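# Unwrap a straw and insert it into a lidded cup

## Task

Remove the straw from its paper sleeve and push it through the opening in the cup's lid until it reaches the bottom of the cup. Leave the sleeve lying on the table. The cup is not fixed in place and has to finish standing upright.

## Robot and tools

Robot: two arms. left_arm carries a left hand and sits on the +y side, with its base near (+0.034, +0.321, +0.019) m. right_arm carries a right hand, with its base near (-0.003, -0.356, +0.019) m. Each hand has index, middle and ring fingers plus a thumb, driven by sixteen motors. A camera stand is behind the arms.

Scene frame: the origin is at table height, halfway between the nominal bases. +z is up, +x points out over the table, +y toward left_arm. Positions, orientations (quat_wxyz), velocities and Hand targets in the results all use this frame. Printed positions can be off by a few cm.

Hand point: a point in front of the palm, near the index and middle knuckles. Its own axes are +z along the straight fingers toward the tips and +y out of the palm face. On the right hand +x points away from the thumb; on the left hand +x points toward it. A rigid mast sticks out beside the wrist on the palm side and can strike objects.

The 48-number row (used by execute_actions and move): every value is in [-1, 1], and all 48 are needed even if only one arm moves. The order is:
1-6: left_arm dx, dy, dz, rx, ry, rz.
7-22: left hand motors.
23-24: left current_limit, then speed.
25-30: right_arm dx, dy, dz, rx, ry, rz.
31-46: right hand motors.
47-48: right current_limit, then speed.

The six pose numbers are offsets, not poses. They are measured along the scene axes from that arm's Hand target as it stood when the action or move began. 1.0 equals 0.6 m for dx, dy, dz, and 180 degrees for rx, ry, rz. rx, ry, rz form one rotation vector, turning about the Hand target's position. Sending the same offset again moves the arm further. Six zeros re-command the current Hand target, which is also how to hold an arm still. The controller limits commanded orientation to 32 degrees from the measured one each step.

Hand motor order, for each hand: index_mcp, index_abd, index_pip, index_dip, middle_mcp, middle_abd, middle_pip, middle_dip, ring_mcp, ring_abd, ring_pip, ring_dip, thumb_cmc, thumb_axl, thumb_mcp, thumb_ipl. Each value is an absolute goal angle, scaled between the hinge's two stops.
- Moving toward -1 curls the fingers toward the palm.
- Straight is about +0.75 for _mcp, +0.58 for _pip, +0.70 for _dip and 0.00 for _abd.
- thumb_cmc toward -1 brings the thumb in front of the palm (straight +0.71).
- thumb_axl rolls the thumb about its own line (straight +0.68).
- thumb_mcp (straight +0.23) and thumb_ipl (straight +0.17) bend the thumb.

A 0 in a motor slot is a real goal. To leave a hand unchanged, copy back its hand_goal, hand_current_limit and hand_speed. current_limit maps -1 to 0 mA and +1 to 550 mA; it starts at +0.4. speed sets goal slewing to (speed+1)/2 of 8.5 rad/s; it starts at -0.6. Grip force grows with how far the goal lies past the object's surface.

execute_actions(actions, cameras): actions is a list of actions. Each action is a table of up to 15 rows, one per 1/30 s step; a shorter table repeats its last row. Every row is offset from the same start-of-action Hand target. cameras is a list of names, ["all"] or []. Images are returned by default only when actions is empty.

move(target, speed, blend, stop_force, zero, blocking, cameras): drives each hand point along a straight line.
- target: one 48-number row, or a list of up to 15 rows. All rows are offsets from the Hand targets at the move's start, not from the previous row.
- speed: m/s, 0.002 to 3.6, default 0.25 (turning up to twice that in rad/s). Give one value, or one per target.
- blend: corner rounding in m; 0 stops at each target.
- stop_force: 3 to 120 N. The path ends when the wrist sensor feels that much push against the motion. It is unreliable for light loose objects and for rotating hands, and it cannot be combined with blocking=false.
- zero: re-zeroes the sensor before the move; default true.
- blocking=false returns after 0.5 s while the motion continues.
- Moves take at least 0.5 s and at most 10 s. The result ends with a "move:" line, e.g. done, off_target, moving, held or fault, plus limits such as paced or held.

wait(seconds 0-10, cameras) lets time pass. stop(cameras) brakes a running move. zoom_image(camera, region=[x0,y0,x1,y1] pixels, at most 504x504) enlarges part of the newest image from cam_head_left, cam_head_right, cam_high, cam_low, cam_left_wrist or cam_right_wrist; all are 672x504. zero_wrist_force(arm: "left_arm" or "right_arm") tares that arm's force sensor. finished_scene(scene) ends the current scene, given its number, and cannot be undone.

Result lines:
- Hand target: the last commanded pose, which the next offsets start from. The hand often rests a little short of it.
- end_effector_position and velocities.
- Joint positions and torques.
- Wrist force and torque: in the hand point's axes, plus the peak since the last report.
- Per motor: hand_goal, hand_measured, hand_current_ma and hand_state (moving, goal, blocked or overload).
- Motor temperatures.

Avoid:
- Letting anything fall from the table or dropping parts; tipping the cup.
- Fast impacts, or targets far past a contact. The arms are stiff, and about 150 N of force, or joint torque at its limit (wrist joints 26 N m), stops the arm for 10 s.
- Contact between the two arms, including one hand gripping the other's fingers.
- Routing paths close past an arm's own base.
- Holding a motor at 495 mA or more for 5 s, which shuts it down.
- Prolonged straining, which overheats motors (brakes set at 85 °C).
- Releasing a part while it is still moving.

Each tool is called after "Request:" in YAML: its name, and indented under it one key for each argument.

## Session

Request:
execute_actions:
  actions: []

Request:
zoom_image:
  camera: "cam_high"
  region: [200, 180, 500, 400]

Scene clock: 0.00 s.
left_arm: end_effector_position=(+0.4368, +0.4210, +0.2489) hand_goal=(+0.754, +0.000, +0.576, +0.696, +0.754, +0.000, +0.576, +0.696, +0.754, +0.000, +0.576, +0.696, +0.714, +0.678, +0.226, +0.168) hand_measured=(+0.754, +0.000, +0.576, +0.696, +0.754, +0.000, +0.576, +0.696, +0.754, +0.000, +0.576, +0.696, +0.714, +0.678, +0.226, +0.168) hand_current_ma=(+0, +0, +0, +0, +0, +0, +0, +0, +0, +0, +0, +0, +0, +0, +0, +0) hand_state=(goal, goal, goal, goal, goal, goal, goal, goal, goal, goal, goal, goal, goal, goal, goal, goal) hand_current_limit=0.40 hand_speed=-0.60 end_effector_quat_wxyz=(+0.000, -0.019, +1.000, +0.000) | right_arm: end_effector_position=(+0.4026, -0.4423, +0.2489) hand_goal=(+0.754, +0.000, +0.576, +0.696, +0.754, +0.000, +0.576, +0.696, +0.754, +0.000, +0.576, +0.696, +0.714, +0.678, +0.226, +0.168) hand_measured=(+0.754, +0.000, +0.576, +0.696, +0.754, +0.000, +0.576, +0.696, +0.754, +0.000, +0.576, +0.696, +0.714, +0.678, +0.226, +0.168) hand_current_ma=(+0, +0, +0, +0, +0, +0, +0, +0, +0, +0, +0, +0, +0, +0, +0, +0) hand_state=(goal, goal, goal, goal, goal, goal, goal, goal, goal, goal, goal, goal, goal, goal, goal, goal) hand_current_limit=0.40 hand_speed=-0.60 end_effector_quat_wxyz=(+0.000, +1.000, -0.002, +0.000)
Joint positions: left_arm=[3.458 -1.419 -2.042 -1.252 1.571 -1.255] | right_arm=[-0.316 -1.723 2.042 -1.89 -1.571 1.255]
Joint velocities: within noise
Joint torques (N m): no reading
Motor temperatures (°C): left_arm=[31 33 35 41 37 39] | right_arm=[30 29 30 35 31 36]
Wrist force (N): no reading
Wrist torque (N m): no reading
Wrist force, peak (N): no reading
Hand target: left_arm +0.4368, +0.4210, +0.2489; +0.000, -0.019, +1.000, +0.000 | right_arm +0.4026, -0.4423, +0.2489; +0.000, +1.000, -0.002, +0.000

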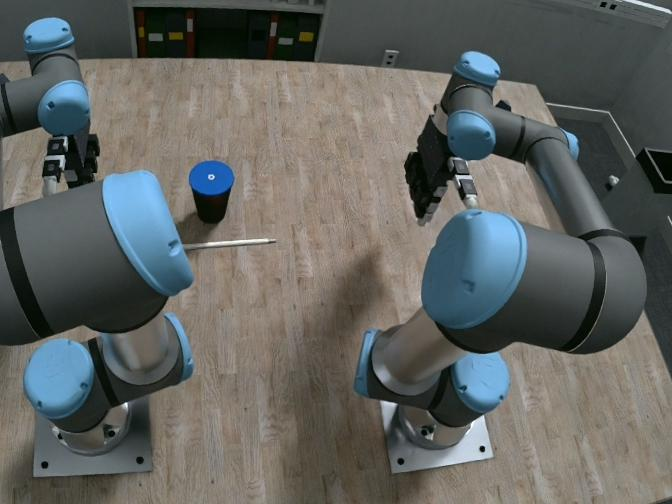

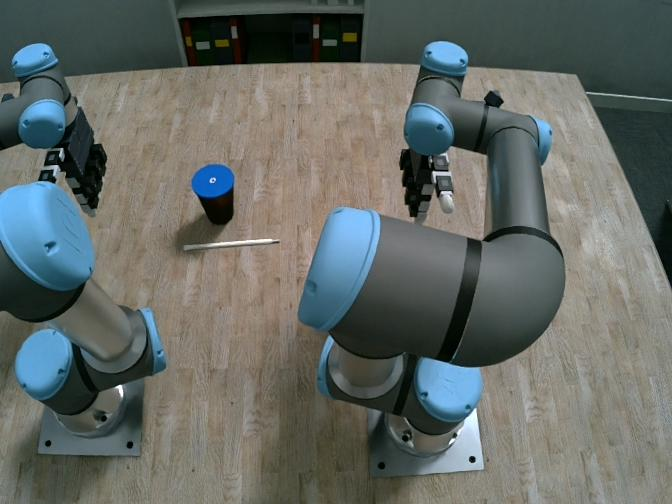

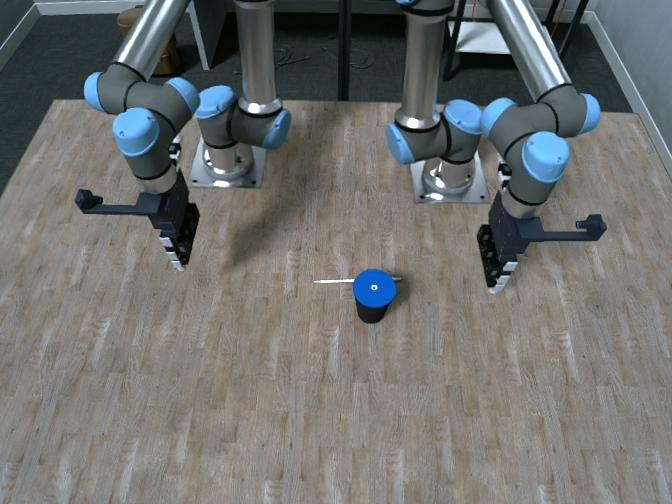

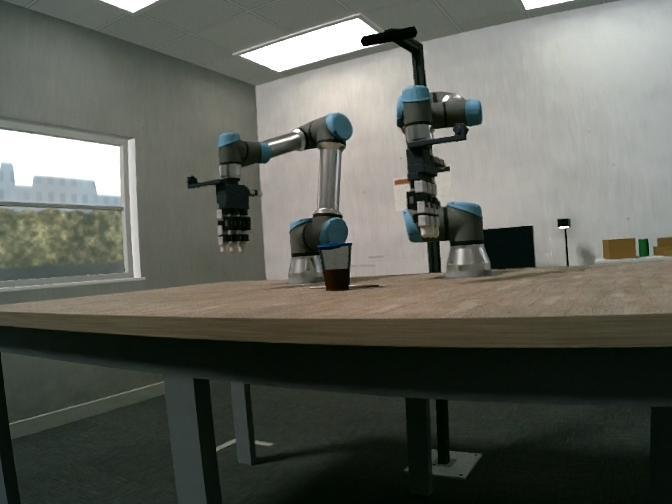

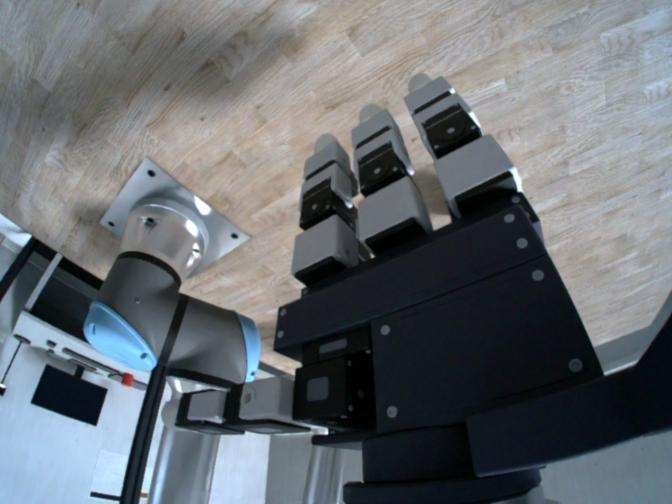

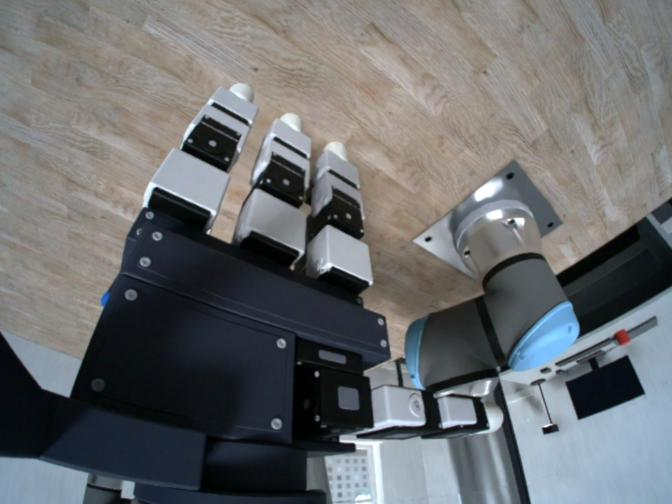

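Scaled by 1.680 from the camera's 672x504 image, which has a finer 960x720 frame.

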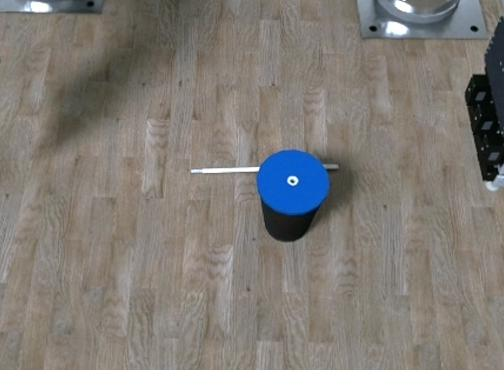

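Request:
zoom_image:
  camera: "cam_head_right"
  region: [160, 150, 300, 270]

Request:
zoom_image:
  camera: "cam_high"
  region: [300, 250, 420, 340]

Request:
zoom_image:
  camera: "cam_low"
  region: [290, 230, 400, 300]

Scaled by 3.600 from the camera's 672x504 image, which has a finer 960x720 frame.

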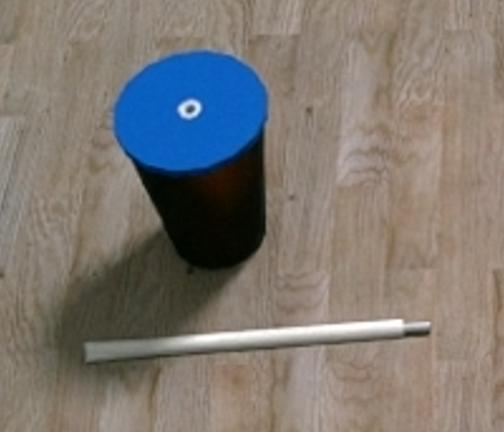

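Scaled by 4.200 from the camera's 672x504 image, which has a finer 960x720 frame.

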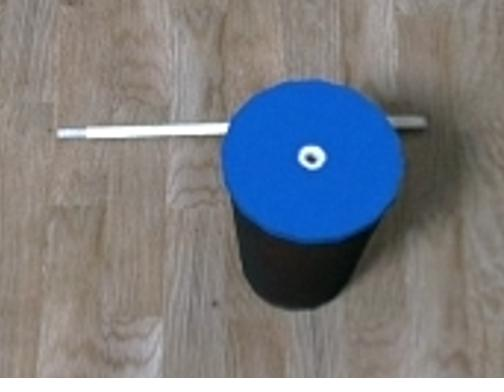

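Scaled by 4.582 from the camera's 672x504 image, which has a finer 960x720 frame.

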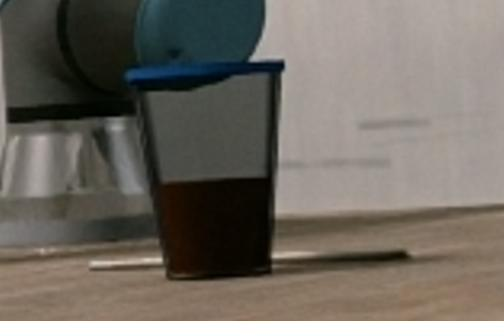

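Request:
move:
  target: [-0.0638,-0.2218,-0.2482,-0.1556,-0.0041,0.0008,0.97,0.1,0.97,0.97,0.97,-0.1,0.97,0.97,0.97,-0.1,0.97,0.97,0.714,0.678,0.226,0.168,0.2,-0.6,0.0417,0.2622,-0.2815,0.1561,0.0025,0.0128,0.97,0.1,0.97,0.97,0.97,-0.1,0.97,0.97,0.97,-0.1,0.97,0.97,0.714,0.678,0.226,0.168,0.2,-0.6]
  speed: 0.15
  cameras: ["cam_high","cam_low","cam_head_right","cam_left_wrist"]

Request:
zoom_image:
  camera: "cam_high"
  region: [290, 220, 450, 340]

Request:
zoom_image:
  camera: "cam_head_right"
  region: [120, 150, 300, 290]

Scene clock: 37.27 s.
left_arm: end_effector_position=(+0.3985, +0.2881, +0.1001) hand_goal=(+0.970, +0.100, +0.970, +0.970, +0.970, -0.100, +0.970, +0.970, +0.970, -0.100, +0.970, +0.970, +0.714, +0.678, +0.226, +0.168) hand_measured=(+0.960, +0.096, +0.964, +0.966, +0.958, -0.096, +0.964, +0.966, +0.960, -0.096, +0.970, +0.970, +0.712, +0.678, +0.224, +0.168) hand_current_ma=(-28, -7, -13, -6, -29, +5, -15, -7, -26, +7, -1, +1, -3, -1, -6, +0) hand_state=(goal, goal, goal, goal, goal, goal, goal, goal, goal, goal, goal, goal, goal, goal, goal, goal) hand_current_limit=0.20 hand_speed=-0.60 end_effector_quat_wxyz=(+0.002, -0.020, +0.970, -0.242) | right_arm: end_effector_position=(+0.4276, -0.2851, +0.0802) hand_goal=(+0.970, +0.100, +0.970, +0.970, +0.970, -0.100, +0.970, +0.970, +0.970, -0.100, +0.970, +0.970, +0.714, +0.678, +0.226, +0.168) hand_measured=(+0.960, +0.096, +0.962, +0.966, +0.960, -0.096, +0.964, +0.966, +0.958, -0.096, +0.962, +0.966, +0.712, +0.678, +0.224, +0.168) hand_current_ma=(-2, +0, -1, +0, -2, +0, -1, +0, -2, +0, -1, +0, +0, +0, +0, +0) hand_state=(goal, goal, goal, goal, goal, goal, goal, goal, goal, goal, goal, goal, goal, goal, goal, goal) hand_current_limit=0.20 hand_speed=-0.60 end_effector_quat_wxyz=(-0.243, +0.970, +0.018, -0.004) end_effector_velocity=(+0.000, +0.001, -0.002) end_effector_angular_velocity=(+0.002, +0.003, +0.000)
Joint positions: left_arm=[3.458 -1.475 -2.342 -1.064 1.11 -1.218] | right_arm=[-0.208 -1.451 2.202 -2.192 -1.097 1.29]
Joint velocities: left_arm=[within noise] | right_arm=[0.001 0.006 0 -0.003 0.002 0.001]
Joint torques (N m): left_arm=[-9.65 6.87 10.93 5.33 -2.76 1.57] | right_arm=[13.45 -10 -6.46 -4.01 2.5 1.78]
Wrist force (N): left_arm=[0.6 1.5 -0.7] | right_arm=[-0.3 -0.9 1.0]
Wrist torque (N m): left_arm=[0.05 -0.07 -0.08] | right_arm=[-0.50 0.11 -0.10]
Wrist force, peak (N): left_arm=[0.6 1.7 -0.6] | right_arm=[-0.3 -1.3 1.2]
Hand target: left_arm +0.3985, +0.2880, +0.1000; +0.002, -0.020, +0.970, -0.242 | right_arm +0.4277, -0.2850, +0.0800; -0.243, +0.970, +0.018, -0.004
Off the commanded pose: left_arm 0.000 m, 0 deg | right_arm 0.000 m, 0 deg.
move: done
Images, in order (width x height): cam_head_right 672x504, cam_high 672x504, cam_low 672x504, cam_left_wrist 672x504.

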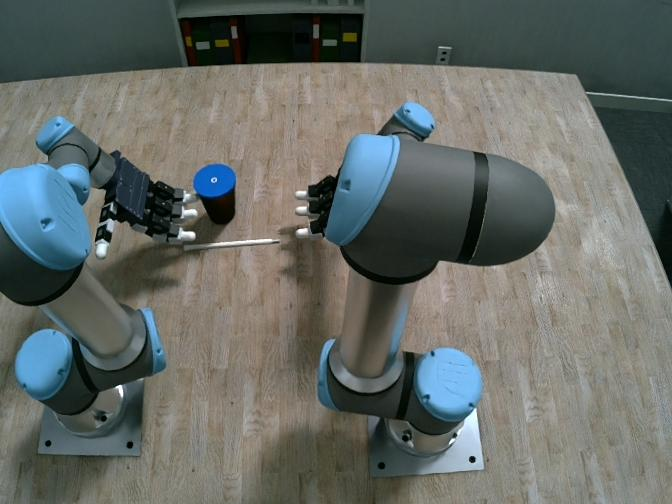

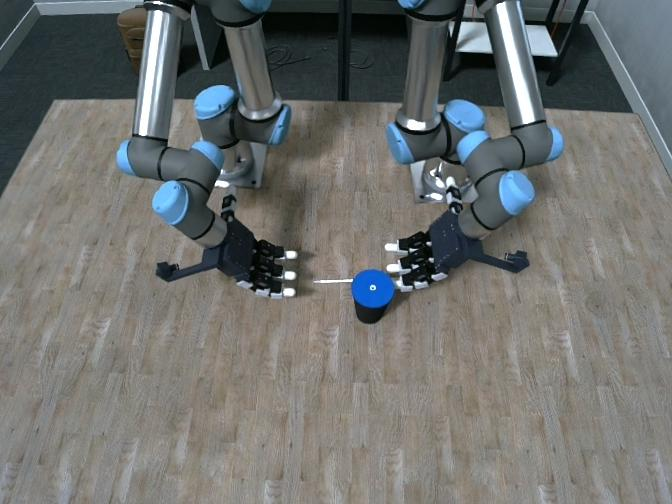

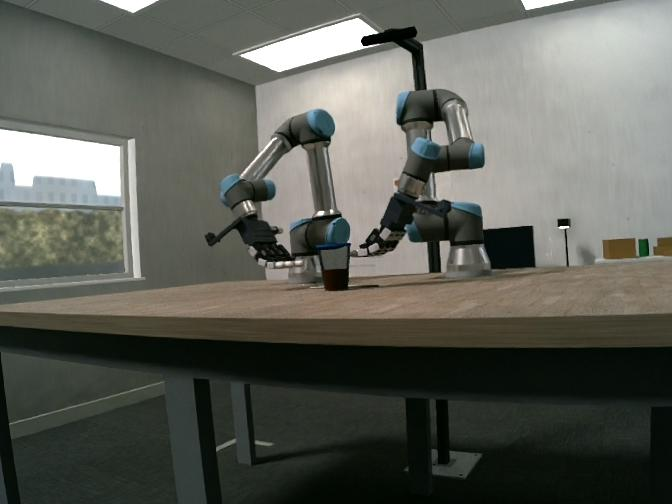

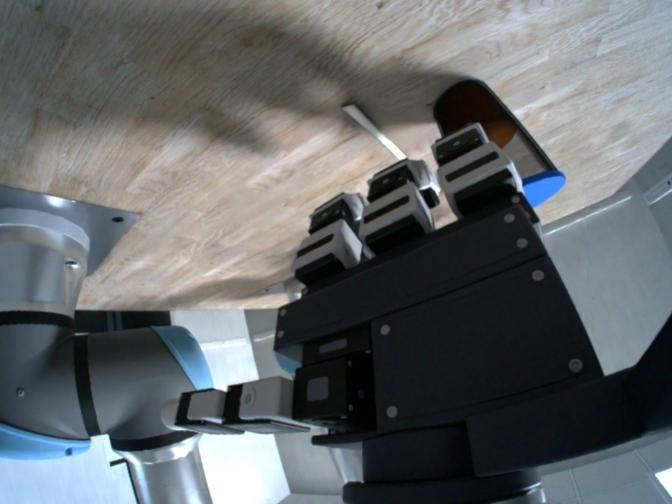

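Scaled by 3.150 from the camera's 672x504 image, which has a finer 960x720 frame.

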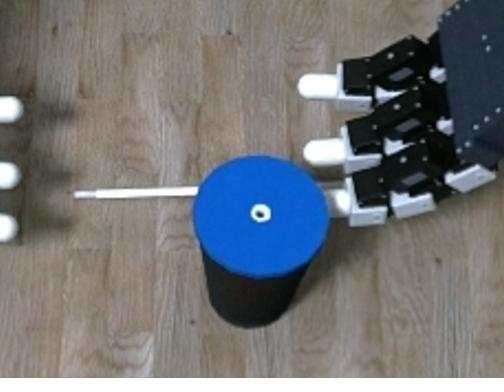

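Scaled by 2.800 from the camera's 672x504 image, which has a finer 960x720 frame.

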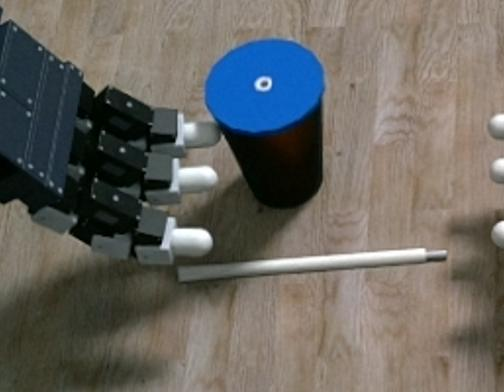

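Request:
move:
  target: [0,0,0,0,0,0,0.97,0.1,0.97,0.97,0.97,-0.1,0.97,0.97,-0.55,0.0,-0.88,0.696,0.714,0.678,0.226,0.168,0.2,-0.6,0,0,0,0,0,0,0.97,0.1,0.97,0.97,0.97,-0.1,0.97,0.97,0.97,-0.1,0.97,0.97,0.714,0.678,0.226,0.168,0.2,-0.6]
  cameras: ["cam_high","cam_head_right"]

Request:
zoom_image:
  camera: "cam_high"
  region: [290, 220, 450, 340]

Request:
zoom_image:
  camera: "cam_head_right"
  region: [120, 150, 300, 290]

Scene clock: 55.97 s.
left_arm: end_effector_position=(+0.3985, +0.2880, +0.1000) hand_goal=(+0.970, +0.100, +0.970, +0.970, +0.970, -0.100, +0.970, +0.970, -0.550, +0.000, -0.880, +0.696, +0.714, +0.678, +0.226, +0.168) hand_measured=(+0.960, +0.096, +0.964, +0.966, +0.958, -0.096, +0.964, +0.966, -0.534, -0.004, -0.876, +0.698, +0.712, +0.678, +0.224, +0.168) hand_current_ma=(-28, -7, -13, -6, -29, +5, -15, -7, +44, -5, +9, +5, -3, -1, -6, +0) hand_state=(goal, goal, goal, goal, goal, goal, goal, goal, goal, goal, goal, goal, goal, goal, goal, goal) hand_current_limit=0.20 hand_speed=-0.60 end_effector_quat_wxyz=(+0.002, -0.020, +0.970, -0.242) | right_arm: end_effector_position=(+0.4277, -0.2850, +0.0800) hand_goal=(+0.970, +0.100, +0.970, +0.970, +0.970, -0.100, +0.970, +0.970, +0.970, -0.100, +0.970, +0.970, +0.714, +0.678, +0.226, +0.168) hand_measured=(+0.960, +0.096, +0.962, +0.966, +0.960, -0.096, +0.964, +0.966, +0.958, -0.096, +0.962, +0.966, +0.712, +0.678, +0.224, +0.168) hand_current_ma=(-2, +0, -1, +0, -2, +0, -1, +0, -2, +0, -1, +0, +0, +0, +0, +0) hand_state=(goal, goal, goal, goal, goal, goal, goal, goal, goal, goal, goal, goal, goal, goal, goal, goal) hand_current_limit=0.20 hand_speed=-0.60 end_effector_quat_wxyz=(-0.243, +0.970, +0.018, -0.004)
Joint positions: left_arm=[3.458 -1.475 -2.342 -1.064 1.11 -1.218] | right_arm=[-0.208 -1.45 2.202 -2.192 -1.097 1.29]
Joint torques (N m): left_arm=[-5.97 7.14 9.79 5.23 -0.63 1.15] | right_arm=[12.91 -8.51 -6.71 -4 2.53 1.68]
Wrist force (N): left_arm=[0.2 0.6 0.1] | right_arm=[-0.3 -0.8 1.3]
Wrist torque (N m): left_arm=[0.03 -0.04 -0.08] | right_arm=[-0.52 0.11 -0.11]
Wrist force, peak (N): left_arm=[0.7 1.5 -1.0] | right_arm=[-0.2 -1.1 1.4]
Hand target: left_arm +0.3985, +0.2880, +0.1000; +0.002, -0.020, +0.970, -0.242 | right_arm +0.4277, -0.2850, +0.0800; -0.243, +0.970, +0.018, -0.004
Off the commanded pose: left_arm 0.000 m, 0 deg | right_arm 0.000 m, 0 deg.
move: done
Images, in order (width x height): cam_head_right 672x504, cam_high 672x504.

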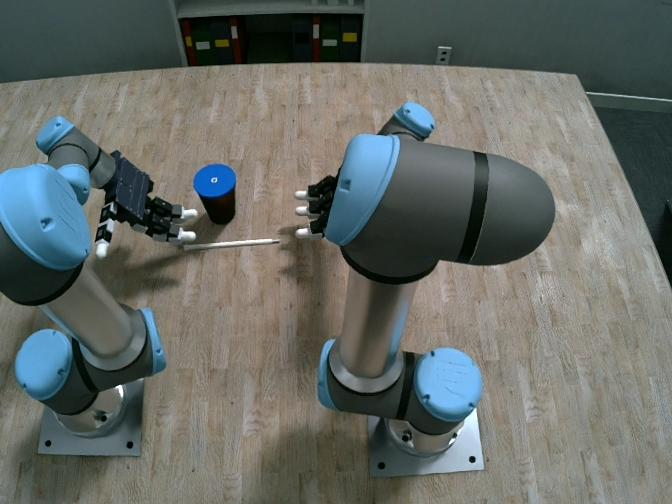

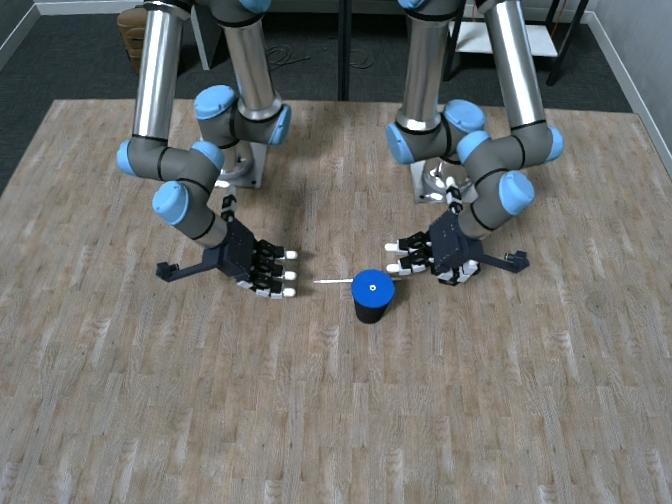

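Scaled by 3.150 from the camera's 672x504 image, which has a finer 960x720 frame.

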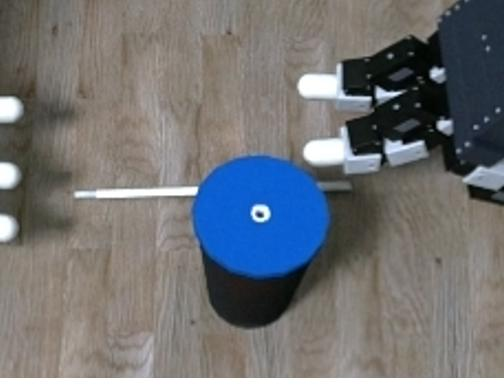

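Scaled by 2.800 from the camera's 672x504 image, which has a finer 960x720 frame.

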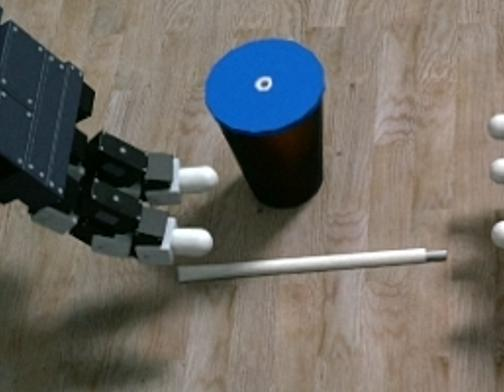

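Request:
move:
  target: [-0.005,-0.02,-0.1,0,0,0,0.97,0.1,0.97,0.97,0.97,-0.1,0.97,0.97,-0.55,0.0,-0.88,0.696,0.714,0.678,0.226,0.168,0.2,-0.6,0,0,0,0,0,0,0.97,0.1,0.97,0.97,0.97,-0.1,0.97,0.97,0.97,-0.1,0.97,0.97,0.714,0.678,0.226,0.168,0.2,-0.6]
  speed: 0.08

Request:
move:
  target: [0,0,-0.05,0,0,0,0.97,0.1,0.97,0.97,0.97,-0.1,0.97,0.97,-0.55,0.0,-0.88,0.696,0.714,0.678,0.226,0.168,0.2,-0.6,0,0,0,0,0,0,0.97,0.1,0.97,0.97,0.97,-0.1,0.97,0.97,0.97,-0.1,0.97,0.97,0.714,0.678,0.226,0.168,0.2,-0.6]
  speed: 0.025
  stop_force: 3
  cameras: ["cam_high","cam_head_right","cam_left_wrist"]

Request:
zoom_image:
  camera: "cam_high"
  region: [290, 220, 450, 340]

Request:
zoom_image:
  camera: "cam_head_right"
  region: [120, 180, 240, 280]

Request:
zoom_image:
  camera: "cam_left_wrist"
  region: [250, 50, 550, 300]

Scene clock: 63.47 s.
left_arm: end_effector_position=(+0.3955, +0.2760, +0.0401) hand_goal=(+0.970, +0.100, +0.970, +0.970, +0.970, -0.100, +0.970, +0.970, -0.550, +0.000, -0.880, +0.696, +0.714, +0.678, +0.226, +0.168) hand_measured=(+0.960, +0.096, +0.964, +0.966, +0.958, -0.096, +0.964, +0.966, -0.534, -0.004, -0.876, +0.698, +0.712, +0.678, +0.224, +0.168) hand_current_ma=(-28, -6, -13, -6, -29, +5, -15, -7, +43, -5, +9, +5, -3, -1, -6, +0) hand_state=(goal, goal, goal, goal, goal, goal, goal, goal, goal, goal, goal, goal, goal, goal, goal, goal) hand_current_limit=0.20 hand_speed=-0.60 end_effector_quat_wxyz=(+0.002, -0.020, +0.970, -0.242) | right_arm: end_effector_position=(+0.4277, -0.2850, +0.0800) hand_goal=(+0.970, +0.100, +0.970, +0.970, +0.970, -0.100, +0.970, +0.970, +0.970, -0.100, +0.970, +0.970, +0.714, +0.678, +0.226, +0.168) hand_measured=(+0.960, +0.096, +0.962, +0.966, +0.960, -0.096, +0.964, +0.966, +0.958, -0.096, +0.962, +0.966, +0.712, +0.678, +0.224, +0.168) hand_current_ma=(-2, +0, -1, +0, -2, +0, -1, +0, -2, +0, -1, +0, +0, +0, +0, +0) hand_state=(goal, goal, goal, goal, goal, goal, goal, goal, goal, goal, goal, goal, goal, goal, goal, goal) hand_current_limit=0.20 hand_speed=-0.60 end_effector_quat_wxyz=(-0.243, +0.970, +0.018, -0.004)
Joint positions: left_arm=[3.429 -1.616 -2.428 -0.822 1.105 -1.249] | right_arm=[-0.208 -1.45 2.202 -2.192 -1.097 1.29]
Joint torques (N m): left_arm=[-10.57 10.78 7.03 5.35 -0.95 -2.06] | right_arm=[12.75 -8.43 -6.01 -3.95 2.6 1.63]
Wrist force (N): left_arm=[0.0 0.6 0.1] | right_arm=[-0.4 -0.8 1.1]
Wrist torque (N m): left_arm=[0.02 -0.01 -0.01] | right_arm=[-0.50 0.13 -0.12]
Wrist force, peak (N): left_arm=[0.1 1.0 0.2] | right_arm=[-0.3 -1.3 1.5]
Hand target: left_arm +0.3955, +0.2760, +0.0400; +0.002, -0.020, +0.970, -0.242 | right_arm +0.4277, -0.2850, +0.0800; -0.243, +0.970, +0.018, -0.004
Off the commanded pose: left_arm 0.000 m, 0 deg | right_arm 0.000 m, 0 deg.
move: done

Scene clock: 65.83 s.
left_arm: end_effector_position=(+0.3955, +0.2760, +0.0119) hand_goal=(+0.970, +0.100, +0.970, +0.970, +0.970, -0.100, +0.970, +0.970, -0.550, +0.000, -0.880, +0.696, +0.714, +0.678, +0.226, +0.168) hand_measured=(+0.968, +0.096, +0.972, +0.966, +0.970, -0.100, +0.972, +0.968, -0.534, -0.004, -0.876, +0.698, +0.712, +0.678, +0.224, +0.168) hand_current_ma=(-3, -5, +3, -6, -1, +1, +5, -6, +42, -5, +9, +5, -3, -1, -6, +0) hand_state=(goal, goal, goal, goal, goal, goal, goal, goal, goal, goal, goal, goal, goal, goal, goal, goal) hand_current_limit=0.20 hand_speed=-0.60 end_effector_quat_wxyz=(+0.002, -0.020, +0.970, -0.242) | right_arm: end_effector_position=(+0.4277, -0.2850, +0.0800) hand_goal=(+0.970, +0.100, +0.970, +0.970, +0.970, -0.100, +0.970, +0.970, +0.970, -0.100, +0.970, +0.970, +0.714, +0.678, +0.226, +0.168) hand_measured=(+0.960, +0.096, +0.962, +0.966, +0.960, -0.096, +0.964, +0.966, +0.958, -0.096, +0.962, +0.966, +0.712, +0.678, +0.224, +0.168) hand_current_ma=(-2, +0, -1, +0, -2, +0, -1, +0, -2, +0, -1, +0, +0, +0, +0, +0) hand_state=(goal, goal, goal, goal, goal, goal, goal, goal, goal, goal, goal, goal, goal, goal, goal, goal) hand_current_limit=0.20 hand_speed=-0.60 end_effector_quat_wxyz=(-0.243, +0.970, +0.018, -0.004)
Joint positions: left_arm=[3.429 -1.701 -2.455 -0.711 1.105 -1.249] | right_arm=[-0.208 -1.45 2.202 -2.192 -1.097 1.29]
Joint torques (N m): left_arm=[9.54 27.88 19.94 -0.37 -1.34 -0.29] | right_arm=[12.88 -8.62 -6.46 -3.88 2.59 1.62]
Wrist force (N): left_arm=[0.0 0.0 -0.4] | right_arm=[-0.3 -1.1 0.7]
Wrist torque (N m): left_arm=[0.09 0.02 0.00] | right_arm=[-0.50 0.13 -0.11]
Wrist force, peak (N): left_arm=[-0.1 0.1 -3.1] | right_arm=[-0.4 -1.2 1.3]
Hand target: left_arm +0.3955, +0.2760, +0.0119; +0.002, -0.020, +0.970, -0.242 (not the last commanded pose) | right_arm +0.4277, -0.2850, +0.0800; -0.243, +0.970, +0.018, -0.004
Off the commanded pose: left_arm 0.002 m, 0 deg | right_arm 0.000 m, 0 deg.
move: contact (left_arm)
Images, in order (width x height): cam_head_right 672x504, cam_high 672x504, cam_left_wrist 672x504.

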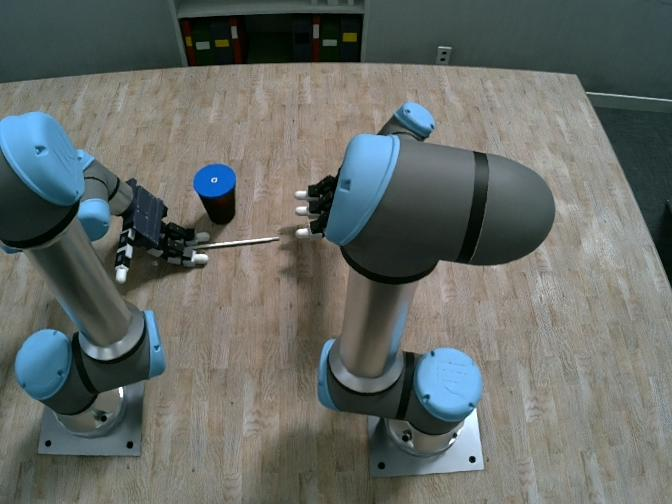

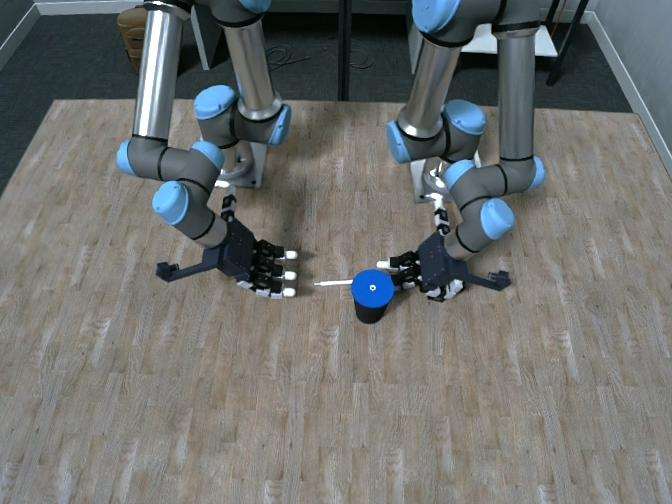

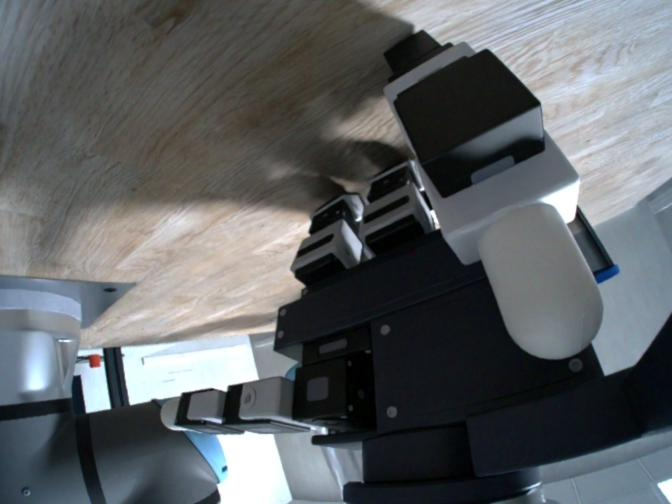

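Scaled by 3.150 from the camera's 672x504 image, which has a finer 960x720 frame.

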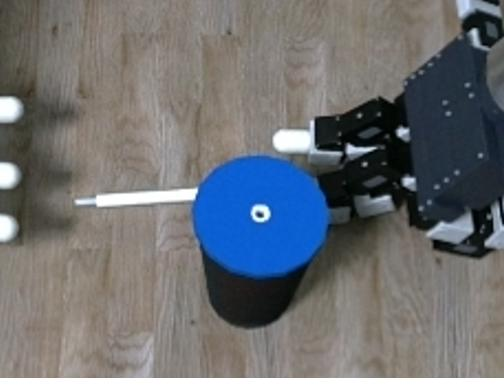

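Scaled by 4.200 from the camera's 672x504 image, which has a finer 960x720 frame.

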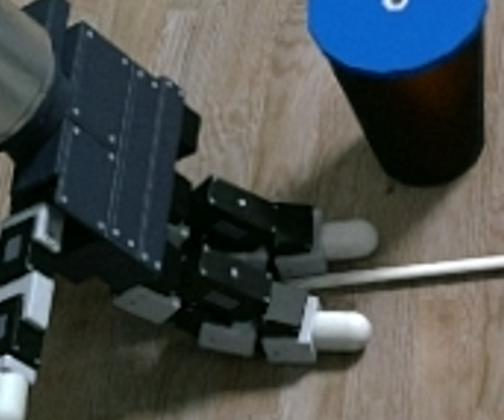

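Scaled by 1.680 from the camera's 672x504 image, which has a finer 960x720 frame.

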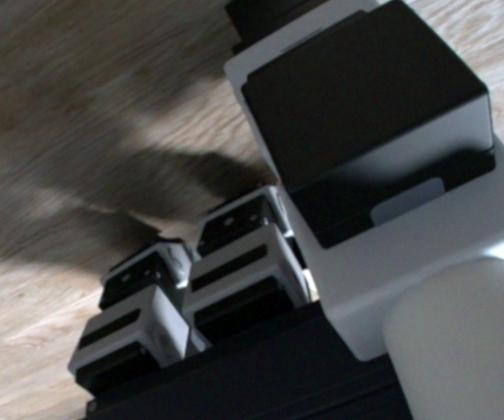

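Request:
move:
  target: [0,0,0,0,0,0,0.97,-0.25,0.97,0.97,0.97,0.25,0.97,0.97,-0.55,0.0,-0.88,0.696,0.714,0.678,0.226,0.168,0.2,-0.9,0,0,0,0,0,0,0.97,0.1,0.97,0.97,0.97,-0.1,0.97,0.97,0.97,-0.1,0.97,0.97,0.714,0.678,0.226,0.168,0.2,-0.6]

Request:
move:
  target: [0,0,0.04,0,0,0,0.97,-0.25,0.97,0.97,0.97,0.25,0.97,0.97,-0.55,0.0,-0.88,0.696,0.714,0.678,0.226,0.168,0.2,-0.9,0,0,-0.08,0,0,0,0.97,0.1,0.97,0.97,0.97,-0.1,0.97,0.97,0.97,-0.1,0.97,0.97,0.714,0.678,0.226,0.168,0.2,-0.6]
  speed: 0.05
  cameras: ["cam_high","cam_head_right","cam_low"]

Request:
zoom_image:
  camera: "cam_high"
  region: [270, 220, 430, 340]

Request:
zoom_image:
  camera: "cam_head_right"
  region: [180, 180, 340, 280]

Request:
zoom_image:
  camera: "cam_low"
  region: [260, 235, 390, 300]

Scene clock: 74.50 s.
left_arm: end_effector_position=(+0.3955, +0.2760, +0.0119) hand_goal=(+0.970, -0.250, +0.970, +0.970, +0.970, +0.250, +0.970, +0.970, -0.550, +0.000, -0.880, +0.696, +0.714, +0.678, +0.226, +0.168) hand_measured=(+0.966, -0.060, +0.970, +0.968, +0.968, +0.060, +0.970, +0.968, -0.534, -0.004, -0.876, +0.698, +0.712, +0.678, +0.224, +0.168) hand_current_ma=(-10, +330, +1, -3, -5, -330, +1, -5, +42, -5, +9, +5, -3, -1, -6, +0) hand_state=(goal, blocked, goal, goal, goal, blocked, goal, goal, goal, goal, goal, goal, goal, goal, goal, goal) hand_current_limit=0.20 hand_speed=-0.90 end_effector_quat_wxyz=(+0.002, -0.020, +0.970, -0.242) | right_arm: end_effector_position=(+0.4277, -0.2850, +0.0800) hand_goal=(+0.970, +0.100, +0.970, +0.970, +0.970, -0.100, +0.970, +0.970, +0.970, -0.100, +0.970, +0.970, +0.714, +0.678, +0.226, +0.168) hand_measured=(+0.960, +0.096, +0.962, +0.966, +0.960, -0.096, +0.964, +0.966, +0.958, -0.096, +0.962, +0.966, +0.712, +0.678, +0.224, +0.168) hand_current_ma=(-2, +0, -1, +0, -2, +0, -1, +0, -2, +0, -1, +0, +0, +0, +0, +0) hand_state=(goal, goal, goal, goal, goal, goal, goal, goal, goal, goal, goal, goal, goal, goal, goal, goal) hand_current_limit=0.20 hand_speed=-0.60 end_effector_quat_wxyz=(-0.243, +0.970, +0.018, -0.004)
Joint positions: left_arm=[3.429 -1.701 -2.455 -0.711 1.105 -1.249] | right_arm=[-0.208 -1.45 2.202 -2.192 -1.097 1.29]
Joint torques (N m): left_arm=[9.01 28.81 18.53 -0.41 -1.69 -0.19] | right_arm=[12.81 -8.23 -6.3 -3.95 2.61 1.71]
Wrist force (N): left_arm=[-0.3 -0.2 -0.9] | right_arm=[-0.3 -0.7 0.9]
Wrist torque (N m): left_arm=[0.14 -0.03 -0.02] | right_arm=[-0.46 0.12 -0.10]
Wrist force, peak (N): left_arm=[-0.5 -0.2 -1.0] | right_arm=[-0.3 -1.2 1.2]
Hand target: left_arm +0.3955, +0.2760, +0.0119; +0.002, -0.020, +0.970, -0.242 | right_arm +0.4277, -0.2850, +0.0800; -0.243, +0.970, +0.018, -0.004
Off the commanded pose: left_arm 0.000 m, 0 deg | right_arm 0.000 m, 0 deg.
move: done

Scene clock: 76.03 s.
left_arm: end_effector_position=(+0.3955, +0.2759, +0.0358) hand_goal=(+0.970, -0.250, +0.970, +0.970, +0.970, +0.250, +0.970, +0.970, -0.550, +0.000, -0.880, +0.696, +0.714, +0.678, +0.226, +0.168) hand_measured=(+0.964, -0.060, +0.970, +0.968, +0.962, +0.062, +0.970, +0.968, -0.534, -0.004, -0.876, +0.698, +0.712, +0.678, +0.224, +0.168) hand_current_ma=(-16, +330, +1, -3, -18, -330, -1, -5, +42, -5, +9, +5, -3, -1, -6, +0) hand_state=(goal, blocked, goal, goal, goal, blocked, goal, goal, goal, goal, goal, goal, goal, goal, goal, goal) hand_current_limit=0.20 hand_speed=-0.90 end_effector_quat_wxyz=(+0.002, -0.020, +0.970, -0.242) | right_arm: end_effector_position=(+0.4277, -0.2850, +0.0322) hand_goal=(+0.970, +0.100, +0.970, +0.970, +0.970, -0.100, +0.970, +0.970, +0.970, -0.100, +0.970, +0.970, +0.714, +0.678, +0.226, +0.168) hand_measured=(+0.960, +0.096, +0.962, +0.966, +0.960, -0.096, +0.964, +0.966, +0.958, -0.096, +0.962, +0.966, +0.712, +0.678, +0.224, +0.168) hand_current_ma=(-2, +0, -1, +0, -2, +0, -1, +0, -2, +0, -1, +0, +0, +0, +0, +0) hand_state=(goal, goal, goal, goal, goal, goal, goal, goal, goal, goal, goal, goal, goal, goal, goal, goal) hand_current_limit=0.20 hand_speed=-0.60 end_effector_quat_wxyz=(-0.243, +0.970, +0.018, -0.004)
Joint positions: left_arm=[3.429 -1.629 -2.433 -0.806 1.105 -1.249] | right_arm=[-0.208 -1.346 2.249 -2.344 -1.097 1.29]
Joint torques (N m): left_arm=[2.17 27.95 20.24 -0.75 -1.54 1.13] | right_arm=[8.73 -11.84 -4.82 -4.09 1.04 1.62]
Wrist force (N): left_arm=[-0.1 0.7 0.0] | right_arm=[-0.4 -1.0 1.1]
Wrist torque (N m): left_arm=[0.03 -0.01 -0.01] | right_arm=[-0.46 0.15 -0.08]
Wrist force, peak (N): left_arm=[-0.2 0.0 -1.1] | right_arm=[-0.4 -1.1 1.5]
Hand target: left_arm +0.3955, +0.2760, +0.0359; +0.002, -0.020, +0.970, -0.242 | right_arm +0.4277, -0.2850, +0.0320; -0.243, +0.970, +0.018, -0.004
Off the commanded pose: left_arm 0.000 m, 0 deg | right_arm 0.000 m, 0 deg.
move: done
Images, in order (width x height): cam_head_right 672x504, cam_high 672x504, cam_low 672x504.

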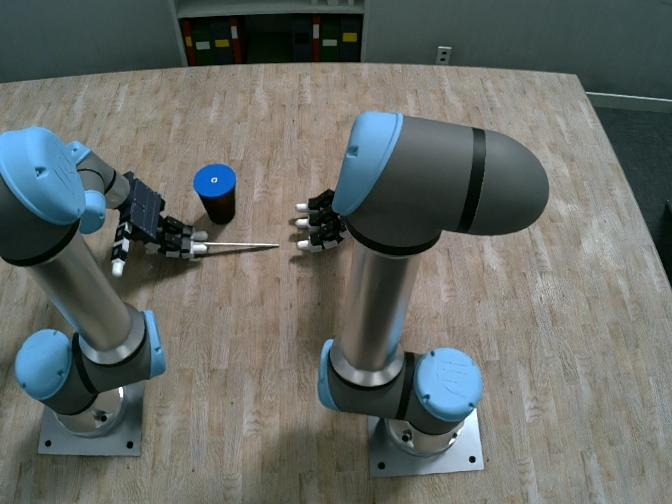

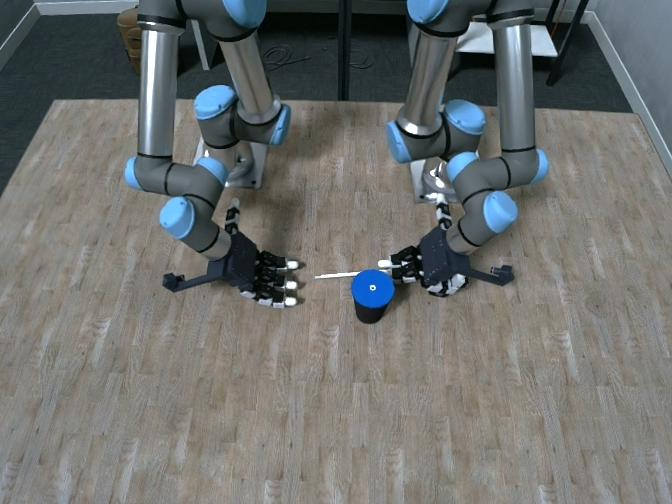

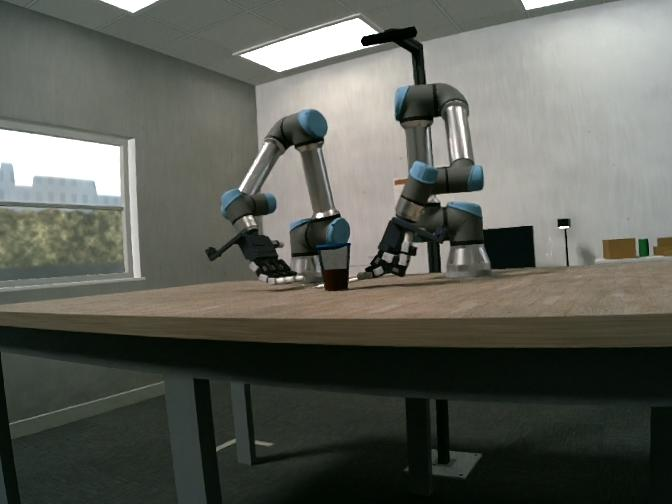

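Scaled by 3.150 from the camera's 672x504 image, which has a finer 960x720 frame.

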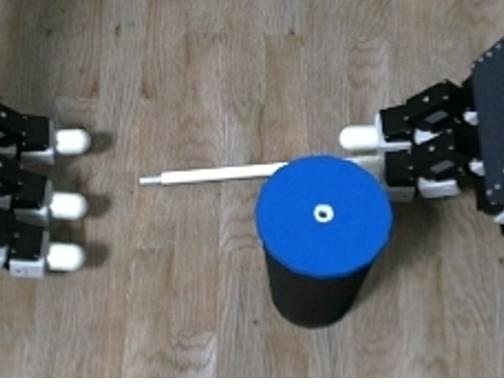

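Scaled by 3.150 from the camera's 672x504 image, which has a finer 960x720 frame.

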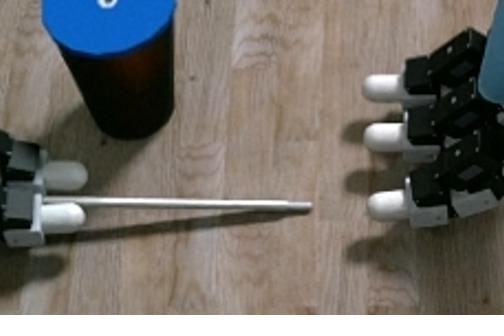

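Scaled by 3.877 from the camera's 672x504 image, which has a finer 960x720 frame.

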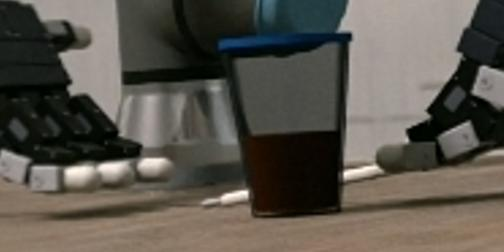

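Request:
move:
  target: [0,0,0.035,0,0,0,0.97,-0.25,0.97,0.97,0.97,0.25,0.97,0.97,-0.55,0.0,-0.88,0.696,0.714,0.678,0.226,0.168,0.2,-0.9,0,0,0,0,0,0,0.97,0.1,0.97,0.97,0.97,-0.1,0.97,0.97,0.97,-0.1,0.97,0.97,0.714,0.678,0.226,0.168,0.2,-0.6]
  speed: 0.05
  cameras: ["cam_high","cam_head_right","cam_low"]

Request:
zoom_image:
  camera: "cam_high"
  region: [270, 230, 390, 320]

Request:
zoom_image:
  camera: "cam_head_right"
  region: [180, 180, 340, 280]

Request:
zoom_image:
  camera: "cam_low"
  region: [260, 235, 390, 300]

Scene clock: 87.83 s.
left_arm: end_effector_position=(+0.3955, +0.2759, +0.0568) hand_goal=(+0.970, -0.250, +0.970, +0.970, +0.970, +0.250, +0.970, +0.970, -0.550, +0.000, -0.880, +0.696, +0.714, +0.678, +0.226, +0.168) hand_measured=(+0.964, -0.060, +0.970, +0.968, +0.962, +0.062, +0.970, +0.968, -0.534, -0.004, -0.876, +0.698, +0.712, +0.678, +0.224, +0.168) hand_current_ma=(-16, +330, +1, -3, -21, -330, -1, -5, +42, -5, +9, +5, -3, -1, -6, +0) hand_state=(goal, blocked, goal, goal, goal, blocked, goal, goal, goal, goal, goal, goal, goal, goal, goal, goal) hand_current_limit=0.20 hand_speed=-0.90 end_effector_quat_wxyz=(+0.002, -0.019, +0.970, -0.242) | right_arm: end_effector_position=(+0.4277, -0.2850, +0.0320) hand_goal=(+0.970, +0.100, +0.970, +0.970, +0.970, -0.100, +0.970, +0.970, +0.970, -0.100, +0.970, +0.970, +0.714, +0.678, +0.226, +0.168) hand_measured=(+0.960, +0.096, +0.962, +0.966, +0.960, -0.096, +0.964, +0.966, +0.958, -0.096, +0.962, +0.966, +0.712, +0.678, +0.224, +0.168) hand_current_ma=(-2, +0, -1, +0, -2, +0, -1, +0, -2, +0, -1, +0, +0, +0, +0, +0) hand_state=(goal, goal, goal, goal, goal, goal, goal, goal, goal, goal, goal, goal, goal, goal, goal, goal) hand_current_limit=0.20 hand_speed=-0.60 end_effector_quat_wxyz=(-0.243, +0.970, +0.018, -0.004)
Joint positions: left_arm=[3.429 -1.571 -2.41 -0.887 1.105 -1.249] | right_arm=[-0.208 -1.345 2.249 -2.344 -1.097 1.29]
Joint torques (N m): left_arm=[6.89 26.2 21.16 -0.32 -1.49 0.89] | right_arm=[12.86 -10.05 -4.49 -3.98 -0.34 1.73]
Wrist force (N): left_arm=[0.1 0.6 0.2] | right_arm=[-0.4 -1.0 1.2]
Wrist torque (N m): left_arm=[0.00 -0.04 0.00] | right_arm=[-0.47 0.16 -0.09]
Wrist force, peak (N): left_arm=[0.0 0.9 0.4] | right_arm=[-0.7 -1.0 1.6]
Hand target: left_arm +0.3955, +0.2760, +0.0569; +0.002, -0.020, +0.970, -0.242 | right_arm +0.4277, -0.2850, +0.0320; -0.243, +0.970, +0.018, -0.004
Off the commanded pose: left_arm 0.000 m, 0 deg | right_arm 0.000 m, 0 deg.
move: done
Images, in order (width x height): cam_head_right 672x504, cam_high 672x504, cam_low 672x504.

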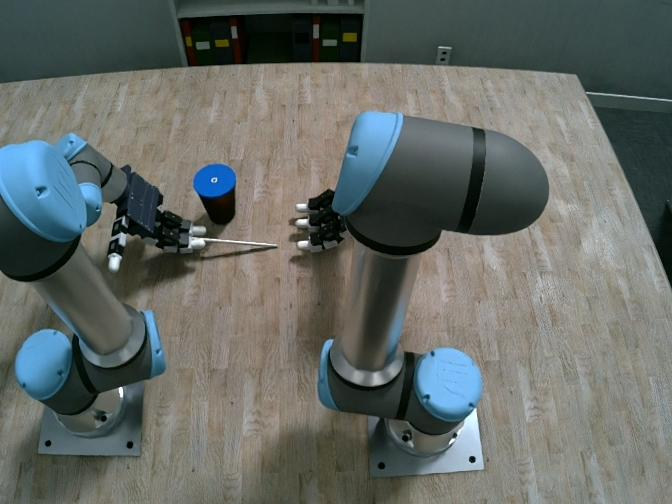

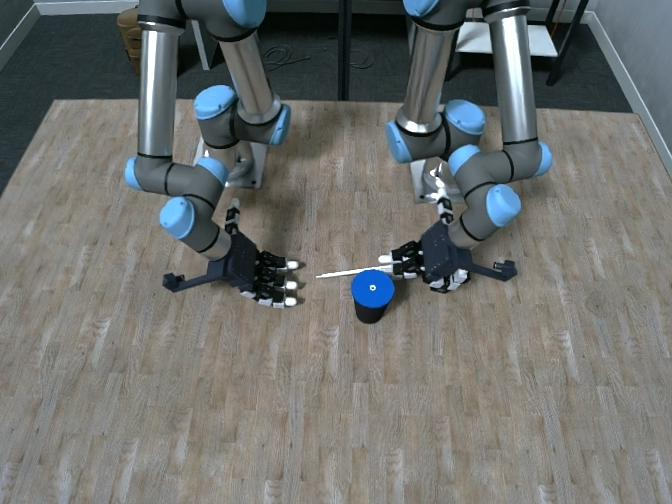

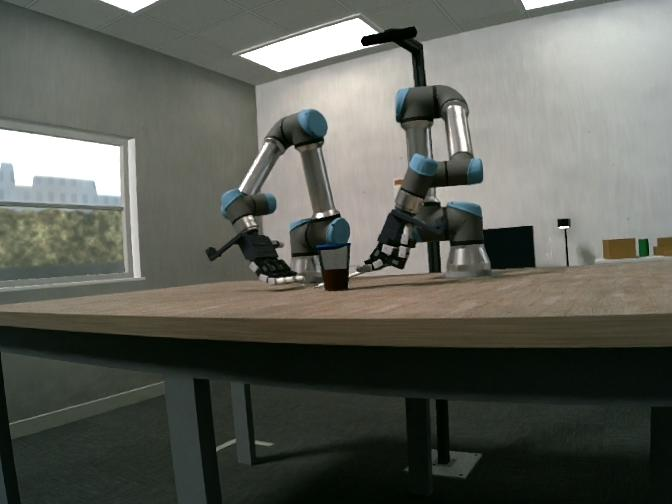

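Scaled by 4.200 from the camera's 672x504 image, which has a finer 960x720 frame.

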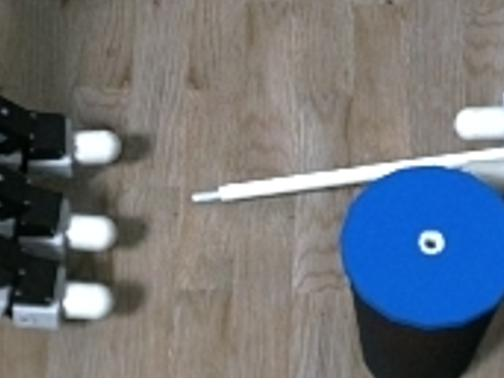

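Scaled by 3.150 from the camera's 672x504 image, which has a finer 960x720 frame.

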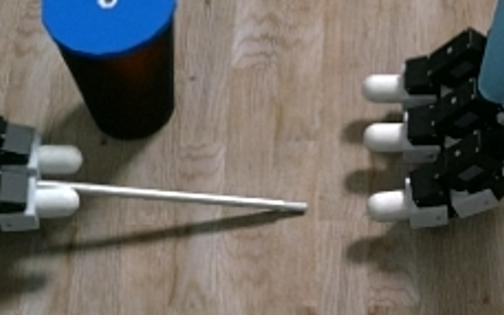

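Scaled by 3.877 from the camera's 672x504 image, which has a finer 960x720 frame.

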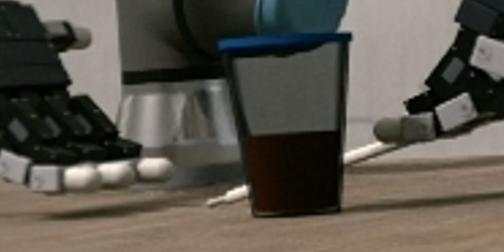

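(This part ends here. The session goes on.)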